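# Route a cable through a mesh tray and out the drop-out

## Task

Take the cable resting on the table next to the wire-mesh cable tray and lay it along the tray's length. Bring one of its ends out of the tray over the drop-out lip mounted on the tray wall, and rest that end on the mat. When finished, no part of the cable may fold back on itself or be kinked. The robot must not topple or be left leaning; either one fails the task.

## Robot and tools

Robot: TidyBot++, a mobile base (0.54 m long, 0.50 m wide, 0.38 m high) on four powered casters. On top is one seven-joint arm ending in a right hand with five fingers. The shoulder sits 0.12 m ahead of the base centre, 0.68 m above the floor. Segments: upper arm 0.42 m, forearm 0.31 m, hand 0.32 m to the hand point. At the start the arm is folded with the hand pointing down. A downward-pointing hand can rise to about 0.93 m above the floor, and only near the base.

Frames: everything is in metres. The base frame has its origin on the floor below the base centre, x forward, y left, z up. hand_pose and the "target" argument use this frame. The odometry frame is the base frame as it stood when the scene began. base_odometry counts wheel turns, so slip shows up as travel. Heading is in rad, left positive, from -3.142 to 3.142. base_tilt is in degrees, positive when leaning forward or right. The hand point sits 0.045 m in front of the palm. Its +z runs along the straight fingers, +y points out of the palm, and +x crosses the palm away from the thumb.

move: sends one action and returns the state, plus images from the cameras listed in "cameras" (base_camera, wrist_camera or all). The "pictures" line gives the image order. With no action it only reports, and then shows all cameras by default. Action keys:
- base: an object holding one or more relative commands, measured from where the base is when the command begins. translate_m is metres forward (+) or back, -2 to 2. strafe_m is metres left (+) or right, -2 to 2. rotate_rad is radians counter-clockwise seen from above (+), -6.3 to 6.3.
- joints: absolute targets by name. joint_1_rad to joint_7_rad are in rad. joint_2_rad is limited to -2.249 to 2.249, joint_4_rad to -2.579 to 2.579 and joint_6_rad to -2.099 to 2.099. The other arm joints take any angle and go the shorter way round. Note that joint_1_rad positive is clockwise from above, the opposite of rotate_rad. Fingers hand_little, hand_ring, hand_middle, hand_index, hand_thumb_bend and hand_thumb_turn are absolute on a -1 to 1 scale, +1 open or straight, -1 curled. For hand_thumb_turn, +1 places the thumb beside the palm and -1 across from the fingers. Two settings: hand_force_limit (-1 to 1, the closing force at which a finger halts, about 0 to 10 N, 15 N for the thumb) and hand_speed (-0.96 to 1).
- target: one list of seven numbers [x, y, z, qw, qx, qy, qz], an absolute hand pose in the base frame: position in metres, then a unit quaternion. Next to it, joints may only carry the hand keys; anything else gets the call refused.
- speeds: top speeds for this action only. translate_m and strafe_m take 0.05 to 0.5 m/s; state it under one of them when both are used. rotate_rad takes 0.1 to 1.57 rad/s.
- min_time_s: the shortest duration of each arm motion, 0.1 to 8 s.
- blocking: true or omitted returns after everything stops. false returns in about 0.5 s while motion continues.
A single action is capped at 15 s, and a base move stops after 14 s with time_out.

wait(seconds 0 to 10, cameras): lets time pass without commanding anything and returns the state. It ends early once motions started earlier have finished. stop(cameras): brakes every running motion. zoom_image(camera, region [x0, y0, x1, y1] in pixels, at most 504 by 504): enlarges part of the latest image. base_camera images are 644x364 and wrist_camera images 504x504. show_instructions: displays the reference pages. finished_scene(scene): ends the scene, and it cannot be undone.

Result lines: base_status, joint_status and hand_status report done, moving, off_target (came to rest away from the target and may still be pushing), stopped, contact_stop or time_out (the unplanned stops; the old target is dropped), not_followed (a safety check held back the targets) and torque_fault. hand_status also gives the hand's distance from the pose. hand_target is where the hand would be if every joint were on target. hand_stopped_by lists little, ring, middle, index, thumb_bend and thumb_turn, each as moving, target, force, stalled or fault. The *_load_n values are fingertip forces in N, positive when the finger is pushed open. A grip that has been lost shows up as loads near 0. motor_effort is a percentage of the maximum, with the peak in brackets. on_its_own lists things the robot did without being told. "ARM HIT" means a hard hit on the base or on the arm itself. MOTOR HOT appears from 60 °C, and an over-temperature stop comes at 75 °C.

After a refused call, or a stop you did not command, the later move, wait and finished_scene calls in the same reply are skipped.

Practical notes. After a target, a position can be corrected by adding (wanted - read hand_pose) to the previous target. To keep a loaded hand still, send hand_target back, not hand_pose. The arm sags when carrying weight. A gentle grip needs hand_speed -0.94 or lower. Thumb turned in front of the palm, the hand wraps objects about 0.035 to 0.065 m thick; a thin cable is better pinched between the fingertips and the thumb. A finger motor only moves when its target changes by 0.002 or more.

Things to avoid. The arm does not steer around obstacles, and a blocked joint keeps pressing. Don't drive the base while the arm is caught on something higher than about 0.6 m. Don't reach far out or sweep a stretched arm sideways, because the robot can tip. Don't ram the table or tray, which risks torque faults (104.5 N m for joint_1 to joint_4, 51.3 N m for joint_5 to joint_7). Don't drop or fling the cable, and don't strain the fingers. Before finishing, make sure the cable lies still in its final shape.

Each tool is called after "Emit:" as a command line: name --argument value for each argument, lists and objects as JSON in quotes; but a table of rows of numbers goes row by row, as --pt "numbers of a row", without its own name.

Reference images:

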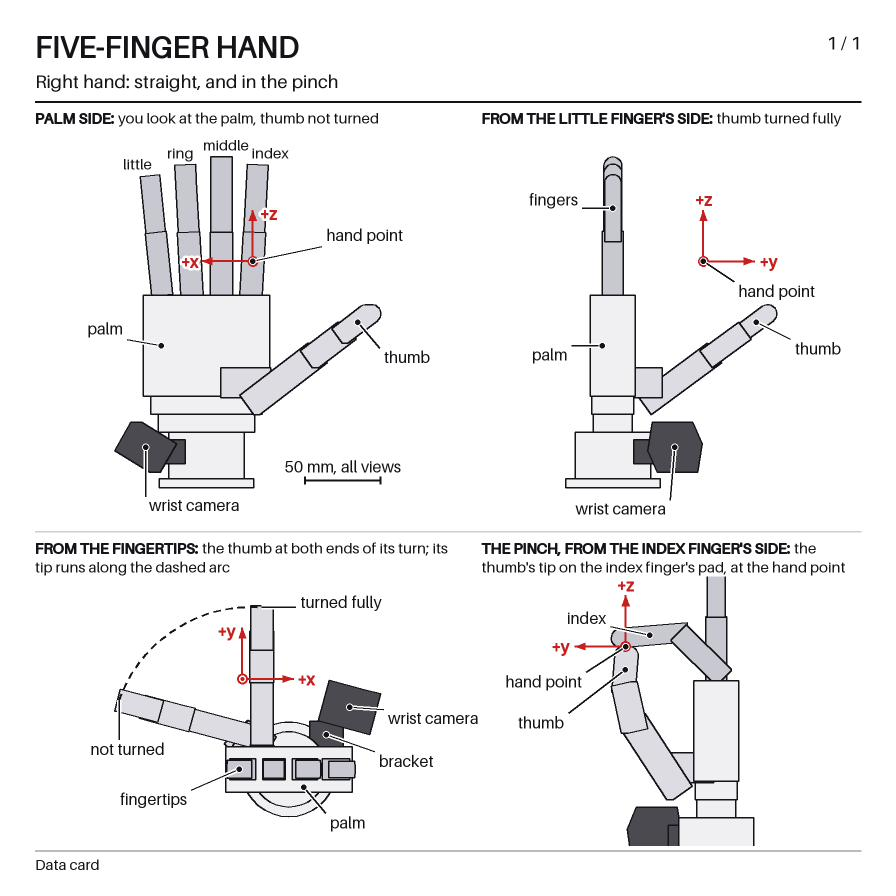

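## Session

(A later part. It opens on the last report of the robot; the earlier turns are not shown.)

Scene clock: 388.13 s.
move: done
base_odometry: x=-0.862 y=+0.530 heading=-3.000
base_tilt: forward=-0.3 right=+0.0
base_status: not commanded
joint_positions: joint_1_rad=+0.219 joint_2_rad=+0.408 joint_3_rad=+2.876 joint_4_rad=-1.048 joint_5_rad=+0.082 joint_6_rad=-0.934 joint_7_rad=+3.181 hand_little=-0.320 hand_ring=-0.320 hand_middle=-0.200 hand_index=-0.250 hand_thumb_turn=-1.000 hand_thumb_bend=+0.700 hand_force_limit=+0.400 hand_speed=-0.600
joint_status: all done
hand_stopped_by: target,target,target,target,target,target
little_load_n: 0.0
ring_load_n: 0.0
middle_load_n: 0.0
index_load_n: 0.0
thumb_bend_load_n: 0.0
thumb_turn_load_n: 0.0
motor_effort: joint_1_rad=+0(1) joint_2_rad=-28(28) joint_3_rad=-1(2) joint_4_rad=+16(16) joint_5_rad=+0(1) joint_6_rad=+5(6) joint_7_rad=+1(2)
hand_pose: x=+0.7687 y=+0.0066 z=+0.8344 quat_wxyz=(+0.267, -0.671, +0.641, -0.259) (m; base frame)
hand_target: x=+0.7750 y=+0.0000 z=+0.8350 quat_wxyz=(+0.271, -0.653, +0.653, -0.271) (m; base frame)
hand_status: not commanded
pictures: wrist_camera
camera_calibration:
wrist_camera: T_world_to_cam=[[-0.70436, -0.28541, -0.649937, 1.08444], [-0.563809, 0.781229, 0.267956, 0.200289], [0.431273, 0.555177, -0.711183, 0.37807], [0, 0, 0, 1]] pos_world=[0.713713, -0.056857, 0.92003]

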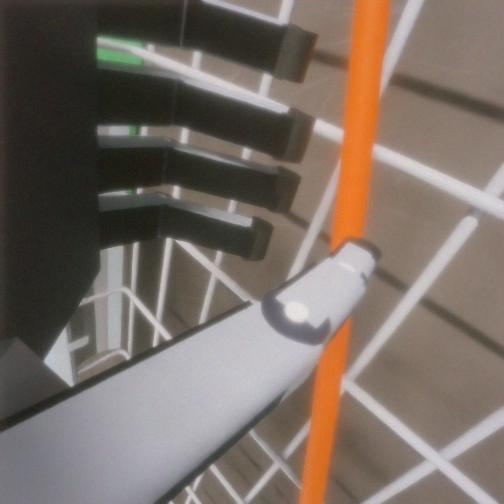

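Emit:
move --target '[0.72, 0.0, 0.98, 0.2706, -0.6533, 0.6533, -0.2706]' --min_time_s 2 --joints '{"hand_thumb_bend": 0.98, "hand_speed": -0.2}' --cameras '["wrist_camera"]'

Emit:
move --base '{"translate_m": -0.3, "strafe_m": 0.4}' --speeds '{"translate_m": 0.3}' --cameras '["wrist_camera"]'

Scene clock: 391.80 s.
move: done
base_odometry: x=-0.862 y=+0.530 heading=-3.000
base_tilt: forward=-0.3 right=+0.0
base_status: not commanded
joint_positions: joint_1_rad=+0.155 joint_2_rad=+0.408 joint_3_rad=+2.963 joint_4_rad=-0.597 joint_5_rad=+0.082 joint_6_rad=-1.348 joint_7_rad=+3.181 hand_little=-0.320 hand_ring=-0.320 hand_middle=-0.200 hand_index=-0.250 hand_thumb_turn=-1.000 hand_thumb_bend=+0.980 hand_force_limit=+0.400 hand_speed=-0.200
joint_status: all done
hand_stopped_by: target,target,target,target,target,target
little_load_n: 0.0
ring_load_n: 0.0
middle_load_n: 0.0
index_load_n: 0.0
thumb_bend_load_n: 0.0
thumb_turn_load_n: 0.0
motor_effort: joint_1_rad=+0(1) joint_2_rad=-26(29) joint_3_rad=-1(2) joint_4_rad=+14(17) joint_5_rad=+0(1) joint_6_rad=+6(6) joint_7_rad=+2(2)
hand_pose: x=+0.7337 y=-0.0118 z=+0.9685 quat_wxyz=(+0.263, -0.654, +0.651, -0.282) (m; base frame)
hand_target: x=+0.7200 y=+0.0000 z=+0.9800 quat_wxyz=(+0.271, -0.653, +0.653, -0.271) (m; base frame)
hand_status: done (0.021 m and 1.6 deg from the pose sent, 0.154 m and 2.8 deg at the start)
pictures: wrist_camera
camera_calibration:
wrist_camera: T_world_to_cam=[[-0.699461, -0.263683, -0.664248, 1.15225], [-0.530377, 0.814491, 0.235169, 0.166628], [0.479014, 0.516793, -0.709556, 0.461634], [0, 0, 0, 1]] pos_world=[0.673199, -0.0704579, 1.05375]

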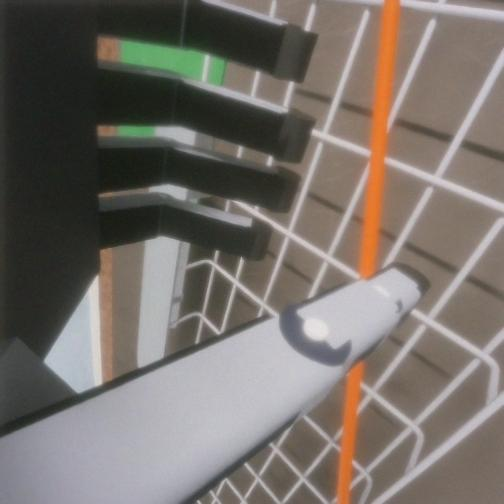

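Scene clock: 394.30 s.
move: done
base_odometry: x=-0.508 y=+0.177 heading=-2.999
base_tilt: forward=-0.3 right=+0.0
base_status: done
joint_positions: joint_1_rad=+0.142 joint_2_rad=+0.406 joint_3_rad=+2.968 joint_4_rad=-0.596 joint_5_rad=+0.082 joint_6_rad=-1.352 joint_7_rad=+3.181 hand_little=-0.320 hand_ring=-0.320 hand_middle=-0.200 hand_index=-0.250 hand_thumb_turn=-1.000 hand_thumb_bend=+0.980 hand_force_limit=+0.400 hand_speed=-0.200
joint_status: not commanded
hand_stopped_by: target,target,target,target,target,target
little_load_n: 0.0
ring_load_n: 0.5
middle_load_n: 0.0
index_load_n: 0.0
thumb_bend_load_n: 0.0
thumb_turn_load_n: 0.0
motor_effort: joint_1_rad=+0(3) joint_2_rad=-26(32) joint_3_rad=-1(2) joint_4_rad=+14(16) joint_5_rad=+1(1) joint_6_rad=+5(6) joint_7_rad=+1(2)
hand_pose: x=+0.7324 y=-0.0062 z=+0.9696 quat_wxyz=(+0.263, -0.656, +0.648, -0.282) (m; base frame)
hand_target: x=+0.7200 y=+0.0000 z=+0.9800 quat_wxyz=(+0.271, -0.653, +0.653, -0.271) (m; base frame)
hand_status: not commanded
pictures: wrist_camera
camera_calibration:
wrist_camera: T_world_to_cam=[[-0.697844, -0.270606, -0.663164, 1.15123], [-0.536481, 0.810927, 0.233634, 0.167114], [0.474555, 0.518815, -0.711076, 0.46486], [0, 0, 0, 1]] pos_world=[0.672429, -0.0651644, 1.05496]

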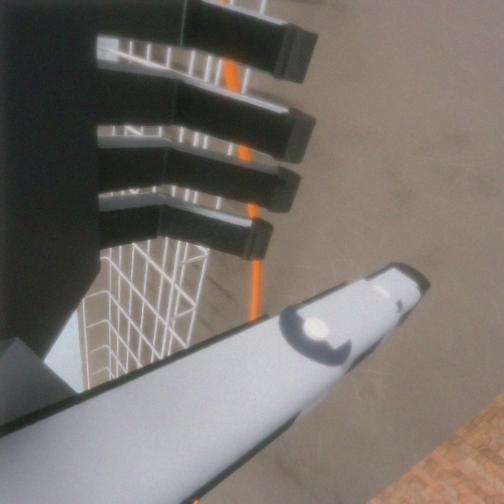

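Emit:
move --base '{"translate_m": 0.26, "strafe_m": 0.3}' --speeds '{"translate_m": 0.3}' --target '[0.60, 0.0, 0.88, 0.2706, -0.6533, 0.6533, -0.2706]' --joints '{"hand_middle": -0.25}' --cameras '["wrist_camera"]'

Scene clock: 398.47 s.
move: done
base_odometry: x=-0.723 y=-0.157 heading=-2.999
base_tilt: forward=-0.3 right=+0.0
base_status: done
joint_positions: joint_1_rad=-0.016 joint_2_rad=-0.006 joint_3_rad=+3.247 joint_4_rad=-1.433 joint_5_rad=-0.039 joint_6_rad=-0.980 joint_7_rad=+3.203 hand_little=-0.320 hand_ring=-0.320 hand_middle=-0.250 hand_index=-0.250 hand_thumb_turn=-1.000 hand_thumb_bend=+0.980 hand_force_limit=+0.400 hand_speed=-0.200
joint_status: all done
hand_stopped_by: target,target,target,target,target,target
little_load_n: 0.0
ring_load_n: -0.5
middle_load_n: 0.0
index_load_n: 0.0
thumb_bend_load_n: 0.0
thumb_turn_load_n: 0.0
motor_effort: joint_1_rad=+0(3) joint_2_rad=-16(27) joint_3_rad=+0(1) joint_4_rad=+16(17) joint_5_rad=+0(1) joint_6_rad=+5(6) joint_7_rad=+1(2)
hand_pose: x=+0.6001 y=-0.0029 z=+0.8680 quat_wxyz=(+0.248, -0.648, +0.672, -0.259) (m; base frame)
hand_target: x=+0.6000 y=+0.0000 z=+0.8800 quat_wxyz=(+0.271, -0.653, +0.653, -0.271) (m; base frame)
hand_status: done (0.012 m and 3.6 deg from the pose sent, 0.160 m and 1.7 deg at the start)
pictures: wrist_camera
camera_calibration:
wrist_camera: T_world_to_cam=[[-0.743636, -0.22468, -0.629702, 0.990957], [-0.490054, 0.823867, 0.284763, 0.044903], [0.45481, 0.520348, -0.722763, 0.475755], [0, 0, 0, 1]] pos_world=[0.542539, -0.0619045, 0.955078]

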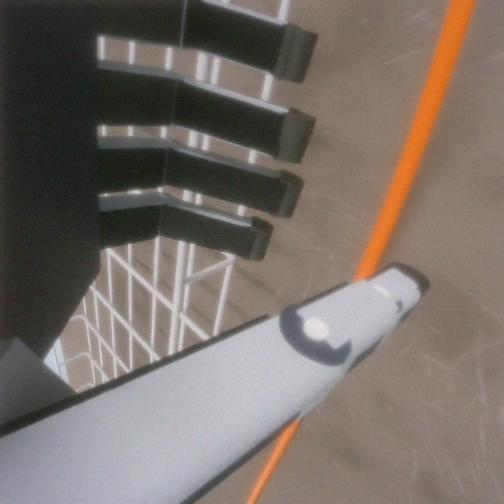

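Emit:
move --target '[0.604, 0.003, 0.735, 0.2706, -0.6533, 0.6533, -0.2706]' --min_time_s 2.5 --cameras '["wrist_camera"]'

Scene clock: 402.33 s.
move: done
base_odometry: x=-0.723 y=-0.157 heading=-2.999
base_tilt: forward=-0.3 right=+0.0
base_status: not commanded
joint_positions: joint_1_rad=+0.032 joint_2_rad=-0.006 joint_3_rad=+3.214 joint_4_rad=-1.865 joint_5_rad=-0.103 joint_6_rad=-0.515 joint_7_rad=+3.281 hand_little=-0.320 hand_ring=-0.320 hand_middle=-0.250 hand_index=-0.250 hand_thumb_turn=-1.000 hand_thumb_bend=+0.980 hand_force_limit=+0.400 hand_speed=-0.200
joint_status: not commanded
hand_stopped_by: target,target,target,target,target,target
little_load_n: 0.0
ring_load_n: 0.0
middle_load_n: 0.0
index_load_n: 0.0
thumb_bend_load_n: 0.0
thumb_turn_load_n: 0.0
motor_effort: joint_1_rad=+0(1) joint_2_rad=-15(16) joint_3_rad=+0(1) joint_4_rad=+16(17) joint_5_rad=+0(1) joint_6_rad=+5(6) joint_7_rad=+2(2)
hand_pose: x=+0.5995 y=-0.0051 z=+0.7404 quat_wxyz=(+0.262, -0.643, +0.667, -0.270) (m; base frame)
hand_target: x=+0.6040 y=+0.0030 z=+0.7350 quat_wxyz=(+0.271, -0.653, +0.653, -0.271) (m; base frame)
hand_status: done (0.011 m and 2.1 deg from the pose sent, 0.133 m and 3.6 deg at the start)
pictures: wrist_camera
camera_calibration:
wrist_camera: T_world_to_cam=[[-0.719217, -0.224831, -0.657402, 0.915605], [-0.503045, 0.821165, 0.269508, 0.101888], [0.479242, 0.524537, -0.703696, 0.356156], [0, 0, 0, 1]] pos_world=[0.539088, -0.0646279, 0.825087]

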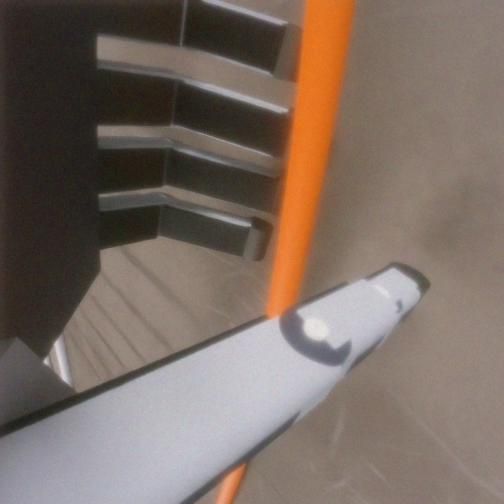

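Emit:
move --target '[0.620, 0.003, 0.79, 0.2706, -0.6533, 0.6533, -0.2706]' --min_time_s 1

Emit:
move --target '[0.620, 0.003, 0.73, 0.2706, -0.6533, 0.6533, -0.2706]' --min_time_s 2 --cameras '["wrist_camera"]'

Scene clock: 404.77 s.
move: done
base_odometry: x=-0.723 y=-0.157 heading=-2.999
base_tilt: forward=-0.3 right=+0.0
base_status: not commanded
joint_positions: joint_1_rad=+0.043 joint_2_rad=-0.004 joint_3_rad=+3.205 joint_4_rad=-1.722 joint_5_rad=-0.103 joint_6_rad=-0.626 joint_7_rad=+3.281 hand_little=-0.320 hand_ring=-0.320 hand_middle=-0.250 hand_index=-0.250 hand_thumb_turn=-1.000 hand_thumb_bend=+0.980 hand_force_limit=+0.400 hand_speed=-0.200
joint_status: not commanded
hand_stopped_by: target,target,target,target,target,target
little_load_n: 0.0
ring_load_n: 0.0
middle_load_n: 0.0
index_load_n: 0.0
thumb_bend_load_n: 0.0
thumb_turn_load_n: 0.0
motor_effort: joint_1_rad=-1(1) joint_2_rad=-17(18) joint_3_rad=-1(1) joint_4_rad=+17(19) joint_5_rad=-1(1) joint_6_rad=+6(9) joint_7_rad=+1(2)
hand_pose: x=+0.6176 y=-0.0052 z=+0.7895 quat_wxyz=(+0.273, -0.642, +0.659, -0.279) (m; base frame)
hand_target: x=+0.6200 y=+0.0030 z=+0.7900 quat_wxyz=(+0.271, -0.653, +0.653, -0.271) (m; base frame)
hand_status: done (0.009 m and 1.7 deg from the pose sent, 0.054 m and 2.1 deg at the start)
pictures: none

Scene clock: 407.07 s.
move: done
base_odometry: x=-0.723 y=-0.157 heading=-2.999
base_tilt: forward=-0.4 right=+0.0
base_status: not commanded
joint_positions: joint_1_rad=+0.148 joint_2_rad=-0.022 joint_3_rad=+3.094 joint_4_rad=-1.803 joint_5_rad=-0.103 joint_6_rad=-0.495 joint_7_rad=+3.281 hand_little=-0.320 hand_ring=-0.320 hand_middle=-0.250 hand_index=-0.250 hand_thumb_turn=-1.000 hand_thumb_bend=+0.980 hand_force_limit=+0.400 hand_speed=-0.200
joint_status: not commanded
hand_stopped_by: target,target,target,target,target,target
little_load_n: 0.0
ring_load_n: 0.0
middle_load_n: 0.0
index_load_n: 0.0
thumb_bend_load_n: 0.0
thumb_turn_load_n: 0.0
motor_effort: joint_1_rad=-1(2) joint_2_rad=-1(17) joint_3_rad=+0(1) joint_4_rad=+11(17) joint_5_rad=+0(2) joint_6_rad=+6(6) joint_7_rad=+2(2)
hand_pose: x=+0.6232 y=-0.0057 z=+0.7825 quat_wxyz=(+0.290, -0.632, +0.651, -0.304) (m; base frame)
hand_target: x=+0.6200 y=+0.0030 z=+0.7300 quat_wxyz=(+0.271, -0.653, +0.653, -0.271) (m; base frame)
hand_status: done (0.053 m and 5.1 deg from the pose sent, 0.060 m and 1.7 deg at the start)
pictures: wrist_camera
camera_calibration:
wrist_camera: T_world_to_cam=[[-0.651936, -0.234842, -0.720991, 0.967969], [-0.528374, 0.82268, 0.209804, 0.165418], [0.543875, 0.517732, -0.660419, 0.300573], [0, 0, 0, 1]] pos_world=[0.554982, -0.064383, 0.861696]

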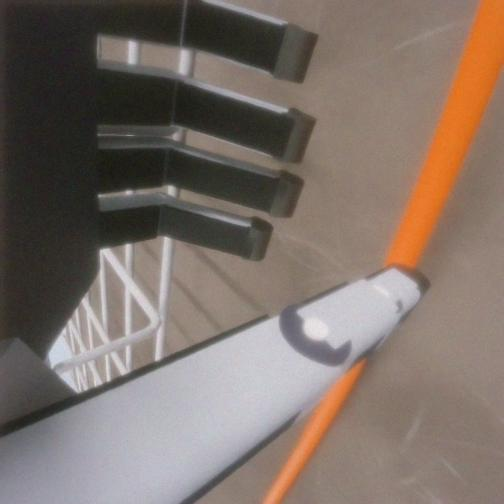

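Emit:
move --target '[0.604, 0.003, 0.80, 0.2706, -0.6533, 0.6533, -0.2706]' --min_time_s 1

Emit:
move --target '[0.611, 0.003, 0.73, 0.2706, -0.6533, 0.6533, -0.2706]' --min_time_s 2 --cameras '["wrist_camera"]'

Scene clock: 411.40 s.
move: done
base_odometry: x=-0.723 y=-0.157 heading=-2.999
base_tilt: forward=-0.4 right=+0.0
base_status: not commanded
joint_positions: joint_1_rad=-0.023 joint_2_rad=-0.020 joint_3_rad=+3.245 joint_4_rad=-1.728 joint_5_rad=-0.103 joint_6_rad=-0.647 joint_7_rad=+3.281 hand_little=-0.320 hand_ring=-0.320 hand_middle=-0.250 hand_index=-0.250 hand_thumb_turn=-1.000 hand_thumb_bend=+0.980 hand_force_limit=+0.400 hand_speed=-0.200
joint_status: not commanded
hand_stopped_by: target,target,target,target,target,target
little_load_n: 0.0
ring_load_n: 0.0
middle_load_n: 0.0
index_load_n: 0.0
thumb_bend_load_n: 0.0
thumb_turn_load_n: 0.0
motor_effort: joint_1_rad=-1(2) joint_2_rad=-16(16) joint_3_rad=+0(1) joint_4_rad=+16(17) joint_5_rad=-1(1) joint_6_rad=+5(6) joint_7_rad=+1(2)
hand_pose: x=+0.6091 y=+0.0088 z=+0.7903 quat_wxyz=(+0.275, -0.653, +0.652, -0.270) (m; base frame)
hand_target: x=+0.6040 y=+0.0030 z=+0.8000 quat_wxyz=(+0.271, -0.653, +0.653, -0.271) (m; base frame)
hand_status: done (0.012 m and 0.5 deg from the pose sent, 0.027 m and 5.1 deg at the start)
pictures: none

Scene clock: 413.70 s.
move: done
base_odometry: x=-0.723 y=-0.157 heading=-2.999
base_tilt: forward=-0.3 right=+0.0
base_status: not commanded
joint_positions: joint_1_rad=+0.088 joint_2_rad=-0.002 joint_3_rad=+3.156 joint_4_rad=-1.857 joint_5_rad=-0.105 joint_6_rad=-0.498 joint_7_rad=+3.283 hand_little=-0.320 hand_ring=-0.320 hand_middle=-0.250 hand_index=-0.250 hand_thumb_turn=-1.000 hand_thumb_bend=+0.980 hand_force_limit=+0.400 hand_speed=-0.200
joint_status: not commanded
hand_stopped_by: target,target,target,target,target,target
little_load_n: 0.0
ring_load_n: 0.0
middle_load_n: 0.0
index_load_n: 0.0
thumb_bend_load_n: 0.0
thumb_turn_load_n: 0.0
motor_effort: joint_1_rad=-1(1) joint_2_rad=-16(16) joint_3_rad=+0(0) joint_4_rad=+16(16) joint_5_rad=+0(1) joint_6_rad=+5(6) joint_7_rad=+2(2)
hand_pose: x=+0.6064 y=-0.0046 z=+0.7456 quat_wxyz=(+0.269, -0.642, +0.663, -0.277) (m; base frame)
hand_target: x=+0.6110 y=+0.0030 z=+0.7300 quat_wxyz=(+0.271, -0.653, +0.653, -0.271) (m; base frame)
hand_status: done (0.018 m and 1.9 deg from the pose sent, 0.061 m and 0.5 deg at the start)
pictures: wrist_camera
camera_calibration:
wrist_camera: T_world_to_cam=[[-0.704725, -0.227859, -0.671895, 0.926096], [-0.510214, 0.82082, 0.25678, 0.117353], [0.492995, 0.52377, -0.694709, 0.341211], [0, 0, 0, 1]] pos_world=[0.544303, -0.0640216, 0.829148]

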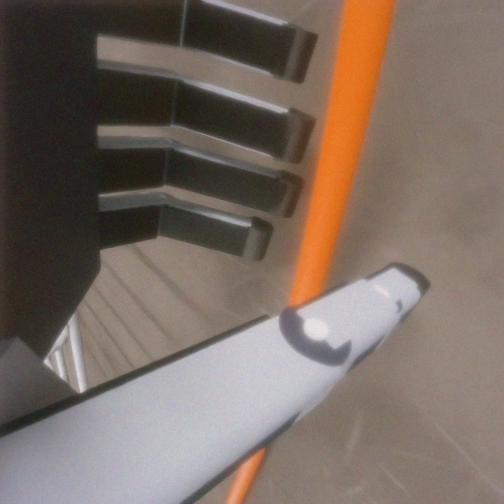

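Emit:
move --target '[0.617, 0.003, 0.712, 0.2706, -0.6533, 0.6533, -0.2706]' --min_time_s 1 --cameras '["wrist_camera"]'

Scene clock: 415.60 s.
move: done
base_odometry: x=-0.723 y=-0.157 heading=-2.999
base_tilt: forward=-0.3 right=+0.0
base_status: not commanded
joint_positions: joint_1_rad=+0.197 joint_2_rad=+0.023 joint_3_rad=+3.039 joint_4_rad=-1.878 joint_5_rad=-0.105 joint_6_rad=-0.438 joint_7_rad=+3.283 hand_little=-0.320 hand_ring=-0.320 hand_middle=-0.250 hand_index=-0.250 hand_thumb_turn=-1.000 hand_thumb_bend=+0.980 hand_force_limit=+0.400 hand_speed=-0.200
joint_status: not commanded
hand_stopped_by: target,target,target,target,target,target
little_load_n: 0.0
ring_load_n: 0.0
middle_load_n: -4.0
index_load_n: 0.0
thumb_bend_load_n: 0.0
thumb_turn_load_n: 0.0
motor_effort: joint_1_rad=+1(1) joint_2_rad=-14(16) joint_3_rad=+0(0) joint_4_rad=+15(16) joint_5_rad=-1(1) joint_6_rad=+5(6) joint_7_rad=+2(2)
hand_pose: x=+0.6151 y=-0.0031 z=+0.7343 quat_wxyz=(+0.273, -0.640, +0.660, -0.282) (m; base frame)
hand_target: x=+0.6170 y=+0.0030 z=+0.7120 quat_wxyz=(+0.271, -0.653, +0.653, -0.271) (m; base frame)
hand_status: done (0.023 m and 2.1 deg from the pose sent, 0.036 m and 1.9 deg at the start)
pictures: wrist_camera
camera_calibration:
wrist_camera: T_world_to_cam=[[-0.694894, -0.229903, -0.681371, 0.925843], [-0.5154, 0.81999, 0.248954, 0.132425], [0.501482, 0.524176, -0.688299, 0.318385], [0, 0, 0, 1]] pos_world=[0.55195, -0.0626225, 0.817019]

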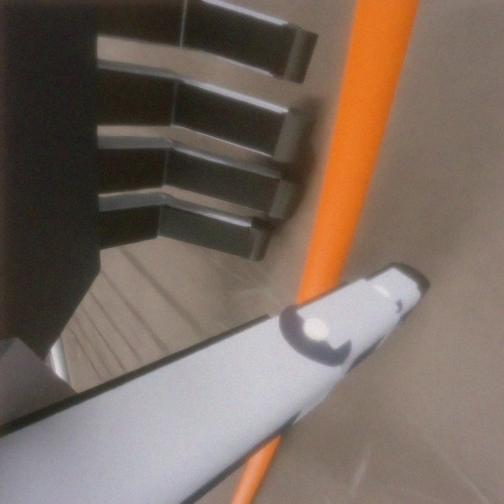

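Good position, touching. Close thumb.

Emit:
move --joints '{"hand_thumb_bend": -0.3, "hand_force_limit": -0.3, "hand_speed": -0.75}' --cameras '["wrist_camera"]'

Scene clock: 419.93 s.
move: off_target
base_odometry: x=-0.723 y=-0.157 heading=-2.999
base_tilt: forward=-0.4 right=+0.0
base_status: not commanded
joint_positions: joint_1_rad=+0.197 joint_2_rad=+0.023 joint_3_rad=+3.039 joint_4_rad=-1.878 joint_5_rad=-0.105 joint_6_rad=-0.438 joint_7_rad=+3.283 hand_little=-0.320 hand_ring=-0.320 hand_middle=-0.250 hand_index=-0.250 hand_thumb_turn=-1.000 hand_thumb_bend=+0.222 hand_force_limit=-0.300 hand_speed=-0.750
joint_status: hand_thumb_bend off_target (ended at +0.222, target -0.300); the others done
hand_stopped_by: target,target,target,target,force,target
little_load_n: 0.0
ring_load_n: 0.0
middle_load_n: -3.5
index_load_n: 0.0
thumb_bend_load_n: 5.0
thumb_turn_load_n: 1.0
motor_effort: joint_1_rad=+0(1) joint_2_rad=-14(15) joint_3_rad=+0(1) joint_4_rad=+15(15) joint_5_rad=+0(1) joint_6_rad=+6(6) joint_7_rad=+2(2)
hand_pose: x=+0.6151 y=-0.0031 z=+0.7342 quat_wxyz=(+0.273, -0.640, +0.660, -0.281) (m; base frame)
hand_target: x=+0.6170 y=+0.0030 z=+0.7120 quat_wxyz=(+0.271, -0.653, +0.653, -0.271) (m; base frame)
hand_status: not commanded
pictures: wrist_camera
camera_calibration:
wrist_camera: T_world_to_cam=[[-0.694894, -0.229903, -0.681371, 0.925775], [-0.5154, 0.81999, 0.248954, 0.13245], [0.501482, 0.524176, -0.688299, 0.318316], [0, 0, 0, 1]] pos_world=[0.55195, -0.0626225, 0.816919]

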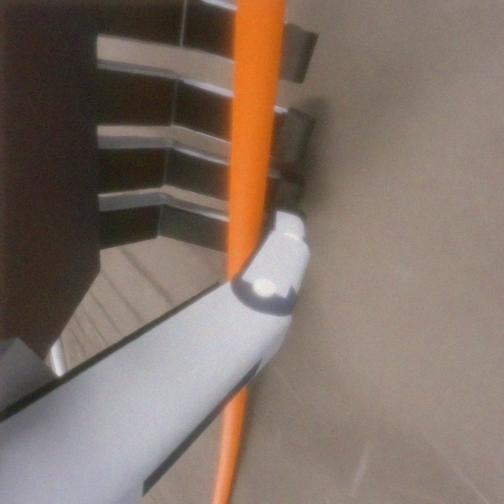

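Emit:
move --joints '{"hand_ring": -0.75, "hand_little": -0.75, "hand_force_limit": -0.2, "hand_speed": -0.7}' --cameras '["wrist_camera"]'

Scene clock: 422.00 s.
move: done
base_odometry: x=-0.723 y=-0.157 heading=-2.999
base_tilt: forward=-0.4 right=+0.0
base_status: not commanded
joint_positions: joint_1_rad=+0.197 joint_2_rad=+0.023 joint_3_rad=+3.039 joint_4_rad=-1.878 joint_5_rad=-0.105 joint_6_rad=-0.438 joint_7_rad=+3.283 hand_little=-0.750 hand_ring=-0.750 hand_middle=-0.250 hand_index=-0.250 hand_thumb_turn=-1.000 hand_thumb_bend=+0.222 hand_force_limit=-0.200 hand_speed=-0.700
joint_status: all done
hand_stopped_by: target,target,target,target,force,target
little_load_n: 0.5
ring_load_n: 0.5
middle_load_n: -3.0
index_load_n: 0.0
thumb_bend_load_n: 4.5
thumb_turn_load_n: 0.5
motor_effort: joint_1_rad=+0(1) joint_2_rad=-14(14) joint_3_rad=+0(1) joint_4_rad=+15(15) joint_5_rad=+0(1) joint_6_rad=+6(6) joint_7_rad=+2(2)
hand_pose: x=+0.6151 y=-0.0031 z=+0.7342 quat_wxyz=(+0.273, -0.640, +0.660, -0.281) (m; base frame)
hand_target: x=+0.6170 y=+0.0030 z=+0.7120 quat_wxyz=(+0.271, -0.653, +0.653, -0.271) (m; base frame)
hand_status: not commanded
pictures: wrist_camera
camera_calibration:
wrist_camera: T_world_to_cam=[[-0.69493, -0.229939, -0.681323, 0.925753], [-0.515425, 0.819964, 0.24899, 0.132433], [0.501407, 0.524202, -0.688334, 0.318388], [0, 0, 0, 1]] pos_world=[0.551951, -0.0626226, 0.816919]

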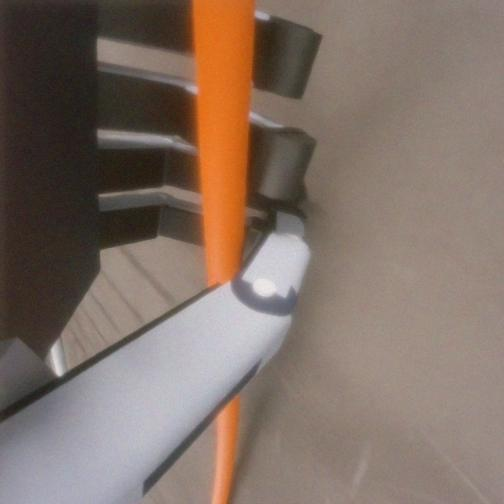

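Emit:
move --target '[0.585, 0.0, 0.76, 0.2706, -0.6533, 0.6533, -0.2706]' --min_time_s 1.5

Emit:
move --target '[0.565, 0.0, 0.955, 0.2706, -0.6533, 0.6533, -0.2706]' --min_time_s 4 --cameras '["wrist_camera"]'

Scene clock: 425.10 s.
move: done
base_odometry: x=-0.723 y=-0.157 heading=-2.999
base_tilt: forward=-0.3 right=+0.0
base_status: not commanded
joint_positions: joint_1_rad=-0.104 joint_2_rad=-0.034 joint_3_rad=+3.338 joint_4_rad=-1.878 joint_5_rad=-0.105 joint_6_rad=-0.520 joint_7_rad=+3.283 hand_little=-0.750 hand_ring=-0.750 hand_middle=-0.250 hand_index=-0.250 hand_thumb_turn=-1.000 hand_thumb_bend=+0.221 hand_force_limit=-0.200 hand_speed=-0.700
joint_status: not commanded
hand_stopped_by: target,target,target,target,force,target
little_load_n: 0.0
ring_load_n: 0.5
middle_load_n: 1.0
index_load_n: 0.0
thumb_bend_load_n: 1.0
thumb_turn_load_n: 0.5
motor_effort: joint_1_rad=+0(1) joint_2_rad=-15(17) joint_3_rad=+0(1) joint_4_rad=+16(16) joint_5_rad=-1(2) joint_6_rad=+5(6) joint_7_rad=+2(2)
hand_pose: x=+0.5934 y=+0.0022 z=+0.7465 quat_wxyz=(+0.269, -0.646, +0.661, -0.269) (m; base frame)
hand_target: x=+0.5850 y=+0.0000 z=+0.7600 quat_wxyz=(+0.271, -0.653, +0.653, -0.271) (m; base frame)
hand_status: done (0.016 m and 1.3 deg from the pose sent, 0.040 m and 2.1 deg at the start)
pictures: none

Scene clock: 429.40 s.
move: done
base_odometry: x=-0.723 y=-0.157 heading=-2.999
base_tilt: forward=-0.3 right=+0.0
base_status: not commanded
joint_positions: joint_1_rad=-0.090 joint_2_rad=-0.035 joint_3_rad=+3.337 joint_4_rad=-1.263 joint_5_rad=-0.105 joint_6_rad=-1.153 joint_7_rad=+3.283 hand_little=-0.750 hand_ring=-0.750 hand_middle=-0.250 hand_index=-0.250 hand_thumb_turn=-1.000 hand_thumb_bend=+0.221 hand_force_limit=-0.200 hand_speed=-0.700
joint_status: not commanded
hand_stopped_by: target,target,target,target,force,target
little_load_n: 0.0
ring_load_n: 1.5
middle_load_n: 0.5
index_load_n: 0.0
thumb_bend_load_n: 1.0
thumb_turn_load_n: 0.0
motor_effort: joint_1_rad=+0(1) joint_2_rad=-15(16) joint_3_rad=+0(1) joint_4_rad=+16(17) joint_5_rad=-1(2) joint_6_rad=+6(7) joint_7_rad=+1(2)
hand_pose: x=+0.5803 y=+0.0066 z=+0.9349 quat_wxyz=(+0.272, -0.665, +0.646, -0.258) (m; base frame)
hand_target: x=+0.5650 y=+0.0000 z=+0.9550 quat_wxyz=(+0.271, -0.653, +0.653, -0.271) (m; base frame)
hand_status: done (0.026 m and 2.1 deg from the pose sent, 0.210 m and 1.3 deg at the start)
pictures: wrist_camera
camera_calibration:
wrist_camera: T_world_to_cam=[[-0.704809, -0.26803, -0.656814, 1.0236], [-0.555222, 0.784725, 0.275565, 0.0550702], [0.441558, 0.558898, -0.701897, 0.516073], [0, 0, 0, 1]] pos_world=[0.524145, -0.0572902, 1.01937]

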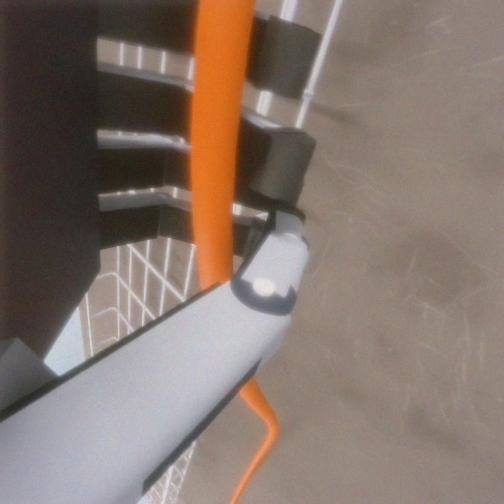

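Emit:
move --target '[0.76, 0.0, 0.965, 0.2706, -0.6533, 0.6533, -0.2706]' --min_time_s 4 --cameras '["wrist_camera"]'

Emit:
move --target '[0.79, 0.0, 0.85, 0.2706, -0.6533, 0.6533, -0.2706]' --min_time_s 4 --cameras '["wrist_camera"]'

Scene clock: 434.43 s.
move: done
base_odometry: x=-0.723 y=-0.157 heading=-2.999
base_tilt: forward=-0.3 right=+0.0
base_status: not commanded
joint_positions: joint_1_rad=+0.091 joint_2_rad=+0.477 joint_3_rad=+3.027 joint_4_rad=-0.464 joint_5_rad=+0.001 joint_6_rad=-1.376 joint_7_rad=+3.236 hand_little=-0.750 hand_ring=-0.750 hand_middle=-0.250 hand_index=-0.250 hand_thumb_turn=-1.000 hand_thumb_bend=+0.221 hand_force_limit=-0.200 hand_speed=-0.700
joint_status: not commanded
hand_stopped_by: target,target,target,target,force,target
little_load_n: 0.5
ring_load_n: 0.5
middle_load_n: 0.5
index_load_n: 0.0
thumb_bend_load_n: 1.5
thumb_turn_load_n: 0.5
motor_effort: joint_1_rad=+1(2) joint_2_rad=-28(30) joint_3_rad=+0(1) joint_4_rad=+14(17) joint_5_rad=+0(2) joint_6_rad=+6(7) joint_7_rad=+2(2)
hand_pose: x=+0.7581 y=+0.0176 z=+0.9791 quat_wxyz=(+0.289, -0.673, +0.620, -0.280) (m; base frame)
hand_target: x=+0.7600 y=+0.0000 z=+0.9650 quat_wxyz=(+0.271, -0.653, +0.653, -0.271) (m; base frame)
hand_status: done (0.023 m and 5.1 deg from the pose sent, 0.182 m and 2.1 deg at the start)
pictures: wrist_camera
camera_calibration:
wrist_camera: T_world_to_cam=[[-0.650803, -0.312784, -0.691824, 1.17506], [-0.604296, 0.765039, 0.22258, 0.222381], [0.459653, 0.562922, -0.686904, 0.433969], [0, 0, 0, 1]] pos_world=[0.699643, -0.0468798, 1.06153]

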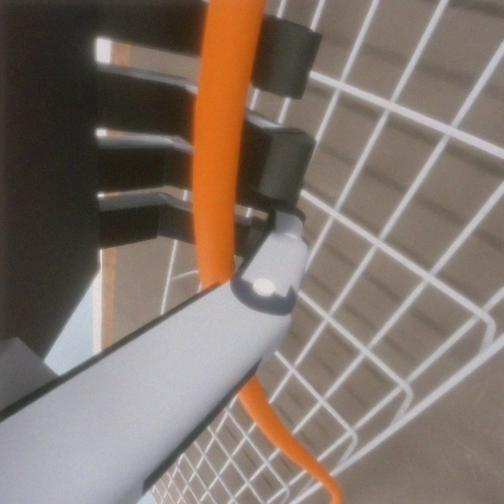

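Scene clock: 438.73 s.
move: done
base_odometry: x=-0.723 y=-0.157 heading=-2.999
base_tilt: forward=-0.3 right=+0.0
base_status: not commanded
joint_positions: joint_1_rad=+0.187 joint_2_rad=+0.477 joint_3_rad=+2.900 joint_4_rad=-0.927 joint_5_rad=+0.081 joint_6_rad=-1.011 joint_7_rad=+3.188 hand_little=-0.750 hand_ring=-0.750 hand_middle=-0.250 hand_index=-0.250 hand_thumb_turn=-1.000 hand_thumb_bend=+0.221 hand_force_limit=-0.200 hand_speed=-0.700
joint_status: not commanded
hand_stopped_by: target,target,target,target,force,target
little_load_n: 0.0
ring_load_n: 0.0
middle_load_n: 1.0
index_load_n: 0.0
thumb_bend_load_n: 1.0
thumb_turn_load_n: 0.5
motor_effort: joint_1_rad=+0(2) joint_2_rad=-30(30) joint_3_rad=-1(2) joint_4_rad=+16(16) joint_5_rad=+0(1) joint_6_rad=+5(7) joint_7_rad=+2(2)
hand_pose: x=+0.7864 y=+0.0071 z=+0.8338 quat_wxyz=(+0.261, -0.675, +0.643, -0.249) (m; base frame)
hand_target: x=+0.7900 y=+0.0000 z=+0.8500 quat_wxyz=(+0.271, -0.653, +0.653, -0.271) (m; base frame)
hand_status: done (0.018 m and 3.9 deg from the pose sent, 0.134 m and 5.1 deg at the start)
pictures: wrist_camera
camera_calibration:
wrist_camera: T_world_to_cam=[[-0.719138, -0.286145, -0.633215, 1.09431], [-0.56014, 0.777981, 0.284584, 0.193355], [0.411197, 0.559345, -0.719757, 0.392572], [0, 0, 0, 1]] pos_world=[0.733839, -0.0568797, 0.920462]

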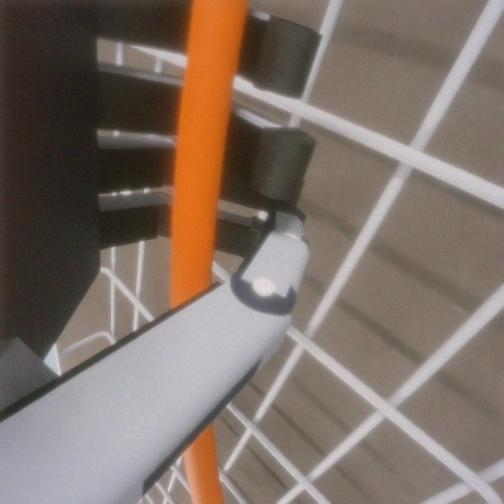

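Emit:
move --joints '{"hand_thumb_bend": 0.98, "hand_speed": -0.3, "hand_force_limit": 0.2}'

Emit:
move --joints '{"hand_ring": 0.6, "hand_little": 0.6, "hand_index": 0.6, "hand_middle": 0.6}' --cameras '["wrist_camera"]'

Scene clock: 441.13 s.
move: done
base_odometry: x=-0.723 y=-0.157 heading=-2.999
base_tilt: forward=-0.3 right=+0.0
base_status: not commanded
joint_positions: joint_1_rad=+0.187 joint_2_rad=+0.477 joint_3_rad=+2.900 joint_4_rad=-0.927 joint_5_rad=+0.081 joint_6_rad=-1.010 joint_7_rad=+3.187 hand_little=-0.750 hand_ring=-0.750 hand_middle=-0.250 hand_index=-0.250 hand_thumb_turn=-1.000 hand_thumb_bend=+0.980 hand_force_limit=+0.200 hand_speed=-0.300
joint_status: all done
hand_stopped_by: target,target,target,target,target,target
little_load_n: 0.5
ring_load_n: 0.0
middle_load_n: 0.0
index_load_n: 0.0
thumb_bend_load_n: 0.0
thumb_turn_load_n: 0.0
motor_effort: joint_1_rad=+0(1) joint_2_rad=-30(30) joint_3_rad=-1(2) joint_4_rad=+16(16) joint_5_rad=+0(1) joint_6_rad=+5(6) joint_7_rad=+2(2)
hand_pose: x=+0.7864 y=+0.0071 z=+0.8338 quat_wxyz=(+0.261, -0.675, +0.643, -0.249) (m; base frame)
hand_target: x=+0.7900 y=+0.0000 z=+0.8500 quat_wxyz=(+0.271, -0.653, +0.653, -0.271) (m; base frame)
hand_status: not commanded
pictures: none

Scene clock: 442.30 s.
move: done
base_odometry: x=-0.723 y=-0.157 heading=-2.999
base_tilt: forward=-0.3 right=+0.0
base_status: not commanded
joint_positions: joint_1_rad=+0.188 joint_2_rad=+0.477 joint_3_rad=+2.900 joint_4_rad=-0.927 joint_5_rad=+0.082 joint_6_rad=-1.007 joint_7_rad=+3.187 hand_little=+0.600 hand_ring=+0.600 hand_middle=+0.600 hand_index=+0.600 hand_thumb_turn=-1.000 hand_thumb_bend=+0.980 hand_force_limit=+0.200 hand_speed=-0.300
joint_status: all done
hand_stopped_by: target,target,target,target,target,target
little_load_n: 0.0
ring_load_n: 0.0
middle_load_n: 0.0
index_load_n: 0.0
thumb_bend_load_n: 0.0
thumb_turn_load_n: 0.0
motor_effort: joint_1_rad=+0(1) joint_2_rad=-29(30) joint_3_rad=-1(2) joint_4_rad=+16(16) joint_5_rad=+0(1) joint_6_rad=+4(6) joint_7_rad=+2(2)
hand_pose: x=+0.7873 y=+0.0065 z=+0.8342 quat_wxyz=(+0.262, -0.674, +0.643, -0.250) (m; base frame)
hand_target: x=+0.7900 y=+0.0000 z=+0.8500 quat_wxyz=(+0.271, -0.653, +0.653, -0.271) (m; base frame)
hand_status: not commanded
pictures: wrist_camera
camera_calibration:
wrist_camera: T_world_to_cam=[[-0.717463, -0.285698, -0.635314, 1.0955], [-0.560153, 0.778778, 0.28237, 0.196076], [0.414096, 0.558463, -0.718779, 0.389743], [0, 0, 0, 1]] pos_world=[0.73442, -0.0573751, 0.920759]

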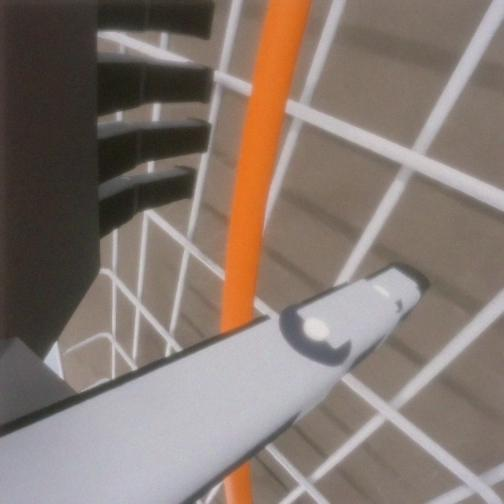

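Emit:
move --target '[0.74, 0.0, 0.98, 0.2706, -0.6533, 0.6533, -0.2706]' --min_time_s 2 --joints '{"hand_ring": -0.32, "hand_little": -0.32, "hand_index": -0.25, "hand_middle": -0.25}' --cameras '["wrist_camera"]'

Emit:
move --base '{"strafe_m": 0.4}' --speeds '{"strafe_m": 0.3}' --target '[0.60, 0.0, 0.93, 0.2706, -0.6533, 0.6533, -0.2706]' --cameras '["wrist_camera"]'

Scene clock: 445.73 s.
move: done
base_odometry: x=-0.723 y=-0.157 heading=-2.999
base_tilt: forward=-0.3 right=+0.0
base_status: not commanded
joint_positions: joint_1_rad=+0.129 joint_2_rad=+0.477 joint_3_rad=+2.987 joint_4_rad=-0.467 joint_5_rad=+0.081 joint_6_rad=-1.401 joint_7_rad=+3.187 hand_little=-0.320 hand_ring=-0.320 hand_middle=-0.250 hand_index=-0.250 hand_thumb_turn=-1.000 hand_thumb_bend=+0.980 hand_force_limit=+0.200 hand_speed=-0.300
joint_status: all done
hand_stopped_by: target,target,target,target,target,target
little_load_n: 0.0
ring_load_n: 0.0
middle_load_n: 0.0
index_load_n: 0.0
thumb_bend_load_n: 0.0
thumb_turn_load_n: 0.0
motor_effort: joint_1_rad=+0(1) joint_2_rad=-28(31) joint_3_rad=-1(2) joint_4_rad=+14(17) joint_5_rad=+0(1) joint_6_rad=+6(6) joint_7_rad=+2(2)
hand_pose: x=+0.7519 y=-0.0122 z=+0.9730 quat_wxyz=(+0.265, -0.653, +0.650, -0.285) (m; base frame)
hand_target: x=+0.7400 y=+0.0000 z=+0.9800 quat_wxyz=(+0.271, -0.653, +0.653, -0.271) (m; base frame)
hand_status: done (0.018 m and 1.8 deg from the pose sent, 0.153 m and 3.7 deg at the start)
pictures: wrist_camera
camera_calibration:
wrist_camera: T_world_to_cam=[[-0.694435, -0.264715, -0.669093, 1.16873], [-0.532487, 0.814471, 0.230424, 0.181783], [0.48396, 0.516298, -0.706555, 0.449697], [0, 0, 0, 1]] pos_world=[0.690768, -0.0708544, 1.05784]

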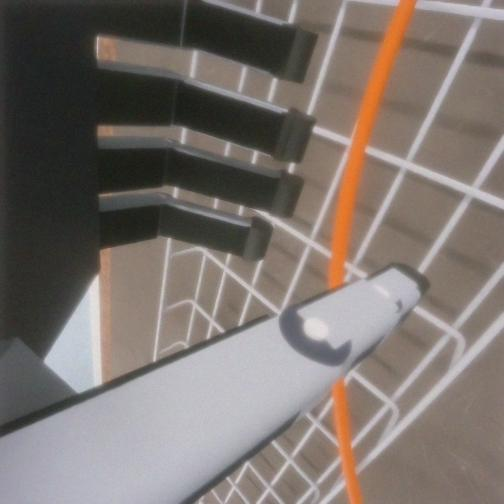

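Scene clock: 448.20 s.
move: done
base_odometry: x=-0.666 y=-0.553 heading=-2.999
base_tilt: forward=-0.4 right=+0.0
base_status: done
joint_positions: joint_1_rad=+0.030 joint_2_rad=+0.023 joint_3_rad=+3.206 joint_4_rad=-1.240 joint_5_rad=-0.039 joint_6_rad=-1.143 joint_7_rad=+3.194 hand_little=-0.320 hand_ring=-0.320 hand_middle=-0.250 hand_index=-0.250 hand_thumb_turn=-1.000 hand_thumb_bend=+0.980 hand_force_limit=+0.200 hand_speed=-0.300
joint_status: not commanded
hand_stopped_by: target,target,target,target,target,target
little_load_n: 0.0
ring_load_n: 0.0
middle_load_n: 0.0
index_load_n: 0.0
thumb_bend_load_n: 0.0
thumb_turn_load_n: 0.0
motor_effort: joint_1_rad=+0(2) joint_2_rad=-16(31) joint_3_rad=+0(1) joint_4_rad=+16(16) joint_5_rad=+0(1) joint_6_rad=+5(6) joint_7_rad=+1(2)
hand_pose: x=+0.6009 y=-0.0036 z=+0.9185 quat_wxyz=(+0.249, -0.645, +0.674, -0.260) (m; base frame)
hand_target: x=+0.6000 y=+0.0000 z=+0.9300 quat_wxyz=(+0.271, -0.653, +0.653, -0.271) (m; base frame)
hand_status: done (0.012 m and 3.8 deg from the pose sent, 0.158 m and 1.8 deg at the start)
pictures: wrist_camera
camera_calibration:
wrist_camera: T_world_to_cam=[[-0.743786, -0.217791, -0.631941, 1.02536], [-0.485558, 0.825786, 0.286897, 0.0268592], [0.459364, 0.520234, -0.719959, 0.506971], [0, 0, 0, 1]] pos_world=[0.542808, -0.0626084, 1.00526]

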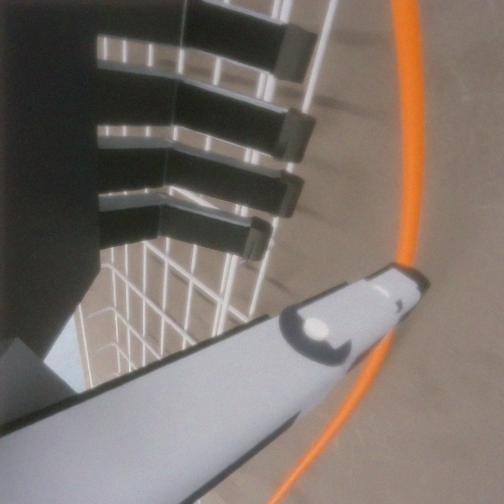

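Emit:
move --base '{"strafe_m": 0.13}' --target '[0.58, 0.003, 0.80, 0.2706, -0.6533, 0.6533, -0.2706]' --cameras '["wrist_camera"]'

Scene clock: 451.47 s.
move: done
base_odometry: x=-0.648 y=-0.682 heading=-3.000
base_tilt: forward=-0.4 right=+0.0
base_status: done
joint_positions: joint_1_rad=-0.155 joint_2_rad=-0.064 joint_3_rad=+3.366 joint_4_rad=-1.741 joint_5_rad=-0.039 joint_6_rad=-0.728 joint_7_rad=+3.194 hand_little=-0.320 hand_ring=-0.320 hand_middle=-0.250 hand_index=-0.250 hand_thumb_turn=-1.000 hand_thumb_bend=+0.980 hand_force_limit=+0.200 hand_speed=-0.300
joint_status: not commanded
hand_stopped_by: target,target,target,target,target,target
little_load_n: 0.0
ring_load_n: 0.0
middle_load_n: 0.0
index_load_n: 0.0
thumb_bend_load_n: 0.0
thumb_turn_load_n: 0.0
motor_effort: joint_1_rad=+0(2) joint_2_rad=-14(17) joint_3_rad=+0(2) joint_4_rad=+16(17) joint_5_rad=+0(2) joint_6_rad=+6(6) joint_7_rad=+1(2)
hand_pose: x=+0.5797 y=+0.0063 z=+0.7899 quat_wxyz=(+0.256, -0.646, +0.673, -0.253) (m; base frame)
hand_target: x=+0.5800 y=+0.0030 z=+0.8000 quat_wxyz=(+0.271, -0.653, +0.653, -0.271) (m; base frame)
hand_status: done (0.011 m and 3.6 deg from the pose sent, 0.121 m and 3.8 deg at the start)
pictures: wrist_camera
camera_calibration:
wrist_camera: T_world_to_cam=[[-0.741007, -0.213666, -0.636597, 0.932608], [-0.493671, 0.815984, 0.300765, 0.039216], [0.455189, 0.537139, -0.71013, 0.413436], [0, 0, 0, 1]] pos_world=[0.522238, -0.0548059, 0.875494]

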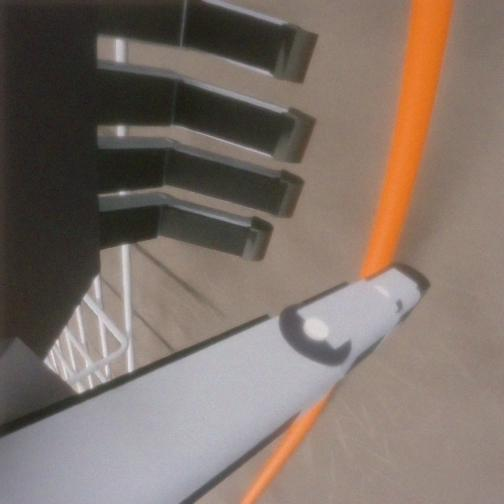

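Emit:
move --target '[0.574, 0.003, 0.722, 0.2706, -0.6533, 0.6533, -0.2706]' --min_time_s 1.5 --cameras '["wrist_camera"]'

Scene clock: 454.33 s.
move: done
base_odometry: x=-0.648 y=-0.682 heading=-2.999
base_tilt: forward=-0.4 right=+0.0
base_status: not commanded
joint_positions: joint_1_rad=-0.173 joint_2_rad=-0.072 joint_3_rad=+3.395 joint_4_rad=-1.958 joint_5_rad=-0.073 joint_6_rad=-0.470 joint_7_rad=+3.262 hand_little=-0.320 hand_ring=-0.320 hand_middle=-0.251 hand_index=-0.250 hand_thumb_turn=-1.000 hand_thumb_bend=+0.980 hand_force_limit=+0.200 hand_speed=-0.300
joint_status: not commanded
hand_stopped_by: target,target,target,target,target,target
little_load_n: 0.0
ring_load_n: 0.0
middle_load_n: -11.0
index_load_n: 0.0
thumb_bend_load_n: 0.0
thumb_turn_load_n: 0.0
motor_effort: joint_1_rad=+0(1) joint_2_rad=-9(14) joint_3_rad=+0(0) joint_4_rad=+14(16) joint_5_rad=+0(1) joint_6_rad=+6(6) joint_7_rad=+1(2)
hand_pose: x=+0.5759 y=+0.0023 z=+0.7333 quat_wxyz=(+0.269, -0.647, +0.660, -0.272) (m; base frame)
hand_target: x=+0.5740 y=+0.0030 z=+0.7220 quat_wxyz=(+0.271, -0.653, +0.653, -0.271) (m; base frame)
hand_status: done (0.012 m and 1.1 deg from the pose sent, 0.068 m and 3.6 deg at the start)
pictures: wrist_camera
camera_calibration:
wrist_camera: T_world_to_cam=[[-0.705941, -0.236348, -0.667672, 0.895534], [-0.52024, 0.812721, 0.262365, 0.100899], [0.480622, 0.532564, -0.696691, 0.352672], [0, 0, 0, 1]] pos_world=[0.515185, -0.0581652, 0.817154]

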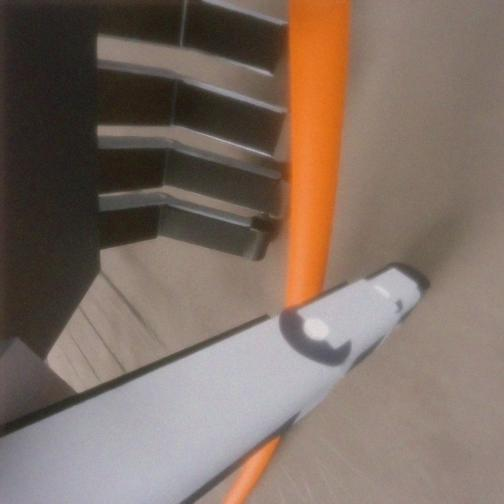

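Emit:
move --target '[0.578, 0.003, 0.745, 0.2706, -0.6533, 0.6533, -0.2706]' --min_time_s 1

Emit:
move --joints '{"hand_thumb_bend": -0.3, "hand_force_limit": -0.3, "hand_speed": -0.75}' --cameras '["wrist_camera"]'

Scene clock: 456.37 s.
move: done
base_odometry: x=-0.648 y=-0.682 heading=-2.999
base_tilt: forward=-0.3 right=+0.0
base_status: not commanded
joint_positions: joint_1_rad=-0.173 joint_2_rad=-0.072 joint_3_rad=+3.395 joint_4_rad=-1.945 joint_5_rad=-0.073 joint_6_rad=-0.477 joint_7_rad=+3.262 hand_little=-0.320 hand_ring=-0.320 hand_middle=-0.250 hand_index=-0.250 hand_thumb_turn=-1.000 hand_thumb_bend=+0.980 hand_force_limit=+0.200 hand_speed=-0.300
joint_status: not commanded
hand_stopped_by: target,target,target,target,target,target
little_load_n: 0.0
ring_load_n: 0.0
middle_load_n: 0.0
index_load_n: 0.0
thumb_bend_load_n: 0.0
thumb_turn_load_n: 0.0
motor_effort: joint_1_rad=+1(1) joint_2_rad=-13(14) joint_3_rad=+0(0) joint_4_rad=+16(16) joint_5_rad=-1(1) joint_6_rad=+5(6) joint_7_rad=+1(2)
hand_pose: x=+0.5789 y=+0.0021 z=+0.7385 quat_wxyz=(+0.271, -0.646, +0.658, -0.274) (m; base frame)
hand_target: x=+0.5780 y=+0.0030 z=+0.7450 quat_wxyz=(+0.271, -0.653, +0.653, -0.271) (m; base frame)
hand_status: done (0.007 m and 1.1 deg from the pose sent, 0.012 m and 1.1 deg at the start)
pictures: none

Scene clock: 460.20 s.
move: off_target
base_odometry: x=-0.648 y=-0.682 heading=-2.999
base_tilt: forward=-0.3 right=+0.0
base_status: not commanded
joint_positions: joint_1_rad=-0.173 joint_2_rad=-0.072 joint_3_rad=+3.395 joint_4_rad=-1.945 joint_5_rad=-0.073 joint_6_rad=-0.477 joint_7_rad=+3.262 hand_little=-0.320 hand_ring=-0.320 hand_middle=-0.250 hand_index=-0.250 hand_thumb_turn=-1.000 hand_thumb_bend=+0.198 hand_force_limit=-0.300 hand_speed=-0.750
joint_status: hand_thumb_bend off_target (ended at +0.198, target -0.300); the others done
hand_stopped_by: target,target,target,target,force,target
little_load_n: 0.0
ring_load_n: 0.0
middle_load_n: 3.5
index_load_n: 0.5
thumb_bend_load_n: 5.0
thumb_turn_load_n: 1.0
motor_effort: joint_1_rad=+0(1) joint_2_rad=-14(14) joint_3_rad=+0(0) joint_4_rad=+16(16) joint_5_rad=-1(1) joint_6_rad=+6(7) joint_7_rad=+1(2)
hand_pose: x=+0.5789 y=+0.0021 z=+0.7385 quat_wxyz=(+0.271, -0.646, +0.658, -0.274) (m; base frame)
hand_target: x=+0.5780 y=+0.0030 z=+0.7450 quat_wxyz=(+0.271, -0.653, +0.653, -0.271) (m; base frame)
hand_status: not commanded
pictures: wrist_camera
camera_calibration:
wrist_camera: T_world_to_cam=[[-0.701409, -0.236831, -0.672262, 0.901897], [-0.522239, 0.812647, 0.258594, 0.105274], [0.485069, 0.532462, -0.69368, 0.350093], [0, 0, 0, 1]] pos_world=[0.517757, -0.0583643, 0.821941]

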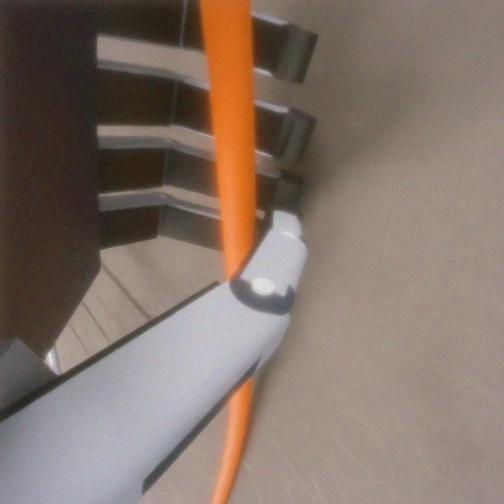

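Emit:
move --joints '{"hand_ring": -0.75, "hand_little": -0.75, "hand_force_limit": -0.2, "hand_speed": -0.6}'

Emit:
move --target '[0.56, 0.0, 0.78, 0.2706, -0.6533, 0.6533, -0.2706]' --min_time_s 1.5

Emit:
move --target '[0.56, 0.0, 0.955, 0.2706, -0.6533, 0.6533, -0.2706]' --min_time_s 3.5 --cameras '["wrist_camera"]'

Scene clock: 462.13 s.
move: done
base_odometry: x=-0.648 y=-0.682 heading=-2.999
base_tilt: forward=-0.4 right=+0.0
base_status: not commanded
joint_positions: joint_1_rad=-0.173 joint_2_rad=-0.072 joint_3_rad=+3.395 joint_4_rad=-1.945 joint_5_rad=-0.073 joint_6_rad=-0.477 joint_7_rad=+3.262 hand_little=-0.750 hand_ring=-0.750 hand_middle=-0.250 hand_index=-0.250 hand_thumb_turn=-1.000 hand_thumb_bend=+0.198 hand_force_limit=-0.200 hand_speed=-0.600
joint_status: all done
hand_stopped_by: target,target,target,target,force,target
little_load_n: 0.0
ring_load_n: 0.5
middle_load_n: 3.5
index_load_n: 0.0
thumb_bend_load_n: 5.0
thumb_turn_load_n: 0.5
motor_effort: joint_1_rad=+1(1) joint_2_rad=-13(14) joint_3_rad=+0(1) joint_4_rad=+16(16) joint_5_rad=+0(1) joint_6_rad=+5(6) joint_7_rad=+2(2)
hand_pose: x=+0.5789 y=+0.0021 z=+0.7385 quat_wxyz=(+0.271, -0.646, +0.658, -0.274) (m; base frame)
hand_target: x=+0.5780 y=+0.0030 z=+0.7450 quat_wxyz=(+0.271, -0.653, +0.653, -0.271) (m; base frame)
hand_status: not commanded
pictures: none

Scene clock: 463.93 s.
move: done
base_odometry: x=-0.648 y=-0.682 heading=-2.999
base_tilt: forward=-0.4 right=+0.0
base_status: not commanded
joint_positions: joint_1_rad=-0.288 joint_2_rad=-0.117 joint_3_rad=+3.480 joint_4_rad=-1.890 joint_5_rad=-0.050 joint_6_rad=-0.591 joint_7_rad=+3.262 hand_little=-0.750 hand_ring=-0.750 hand_middle=-0.250 hand_index=-0.250 hand_thumb_turn=-1.000 hand_thumb_bend=+0.198 hand_force_limit=-0.200 hand_speed=-0.600
joint_status: not commanded
hand_stopped_by: target,target,target,target,force,target
little_load_n: 0.0
ring_load_n: 0.5
middle_load_n: 3.5
index_load_n: 0.0
thumb_bend_load_n: 5.0
thumb_turn_load_n: 0.5
motor_effort: joint_1_rad=+0(1) joint_2_rad=-12(14) joint_3_rad=+0(1) joint_4_rad=+16(16) joint_5_rad=+0(1) joint_6_rad=+5(6) joint_7_rad=+1(2)
hand_pose: x=+0.5646 y=+0.0121 z=+0.7631 quat_wxyz=(+0.272, -0.663, +0.646, -0.262) (m; base frame)
hand_target: x=+0.5600 y=+0.0000 z=+0.7800 quat_wxyz=(+0.271, -0.653, +0.653, -0.271) (m; base frame)
hand_status: done (0.021 m and 1.7 deg from the pose sent, 0.046 m and 1.1 deg at the start)
pictures: none

Scene clock: 467.73 s.
move: done
base_odometry: x=-0.648 y=-0.682 heading=-2.999
base_tilt: forward=-0.4 right=+0.0
base_status: not commanded
joint_positions: joint_1_rad=-0.104 joint_2_rad=-0.104 joint_3_rad=+3.352 joint_4_rad=-1.273 joint_5_rad=-0.049 joint_6_rad=-1.153 joint_7_rad=+3.262 hand_little=-0.750 hand_ring=-0.750 hand_middle=-0.250 hand_index=-0.250 hand_thumb_turn=-1.000 hand_thumb_bend=+0.198 hand_force_limit=-0.200 hand_speed=-0.600
joint_status: not commanded
hand_stopped_by: target,target,target,target,force,target
little_load_n: 0.0
ring_load_n: 1.0
middle_load_n: 3.5
index_load_n: 0.0
thumb_bend_load_n: 5.0
thumb_turn_load_n: 0.5
motor_effort: joint_1_rad=-1(1) joint_2_rad=-13(13) joint_3_rad=+0(1) joint_4_rad=+16(17) joint_5_rad=+0(2) joint_6_rad=+6(7) joint_7_rad=+1(2)
hand_pose: x=+0.5604 y=-0.0117 z=+0.9586 quat_wxyz=(+0.275, -0.650, +0.647, -0.289) (m; base frame)
hand_target: x=+0.5600 y=+0.0000 z=+0.9550 quat_wxyz=(+0.271, -0.653, +0.653, -0.271) (m; base frame)
hand_status: done (0.012 m and 2.3 deg from the pose sent, 0.192 m and 1.7 deg at the start)
pictures: wrist_camera
camera_calibration:
wrist_camera: T_world_to_cam=[[-0.679056, -0.262461, -0.685563, 1.03356], [-0.540265, 0.810947, 0.224674, 0.0925325], [0.496987, 0.522952, -0.692477, 0.511182], [0, 0, 0, 1]] pos_world=[0.497787, -0.0710934, 1.04176]

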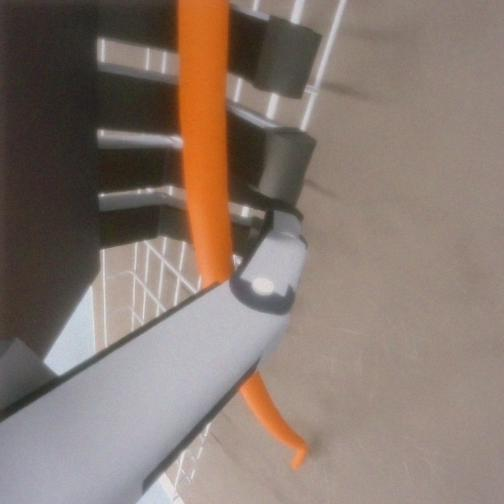

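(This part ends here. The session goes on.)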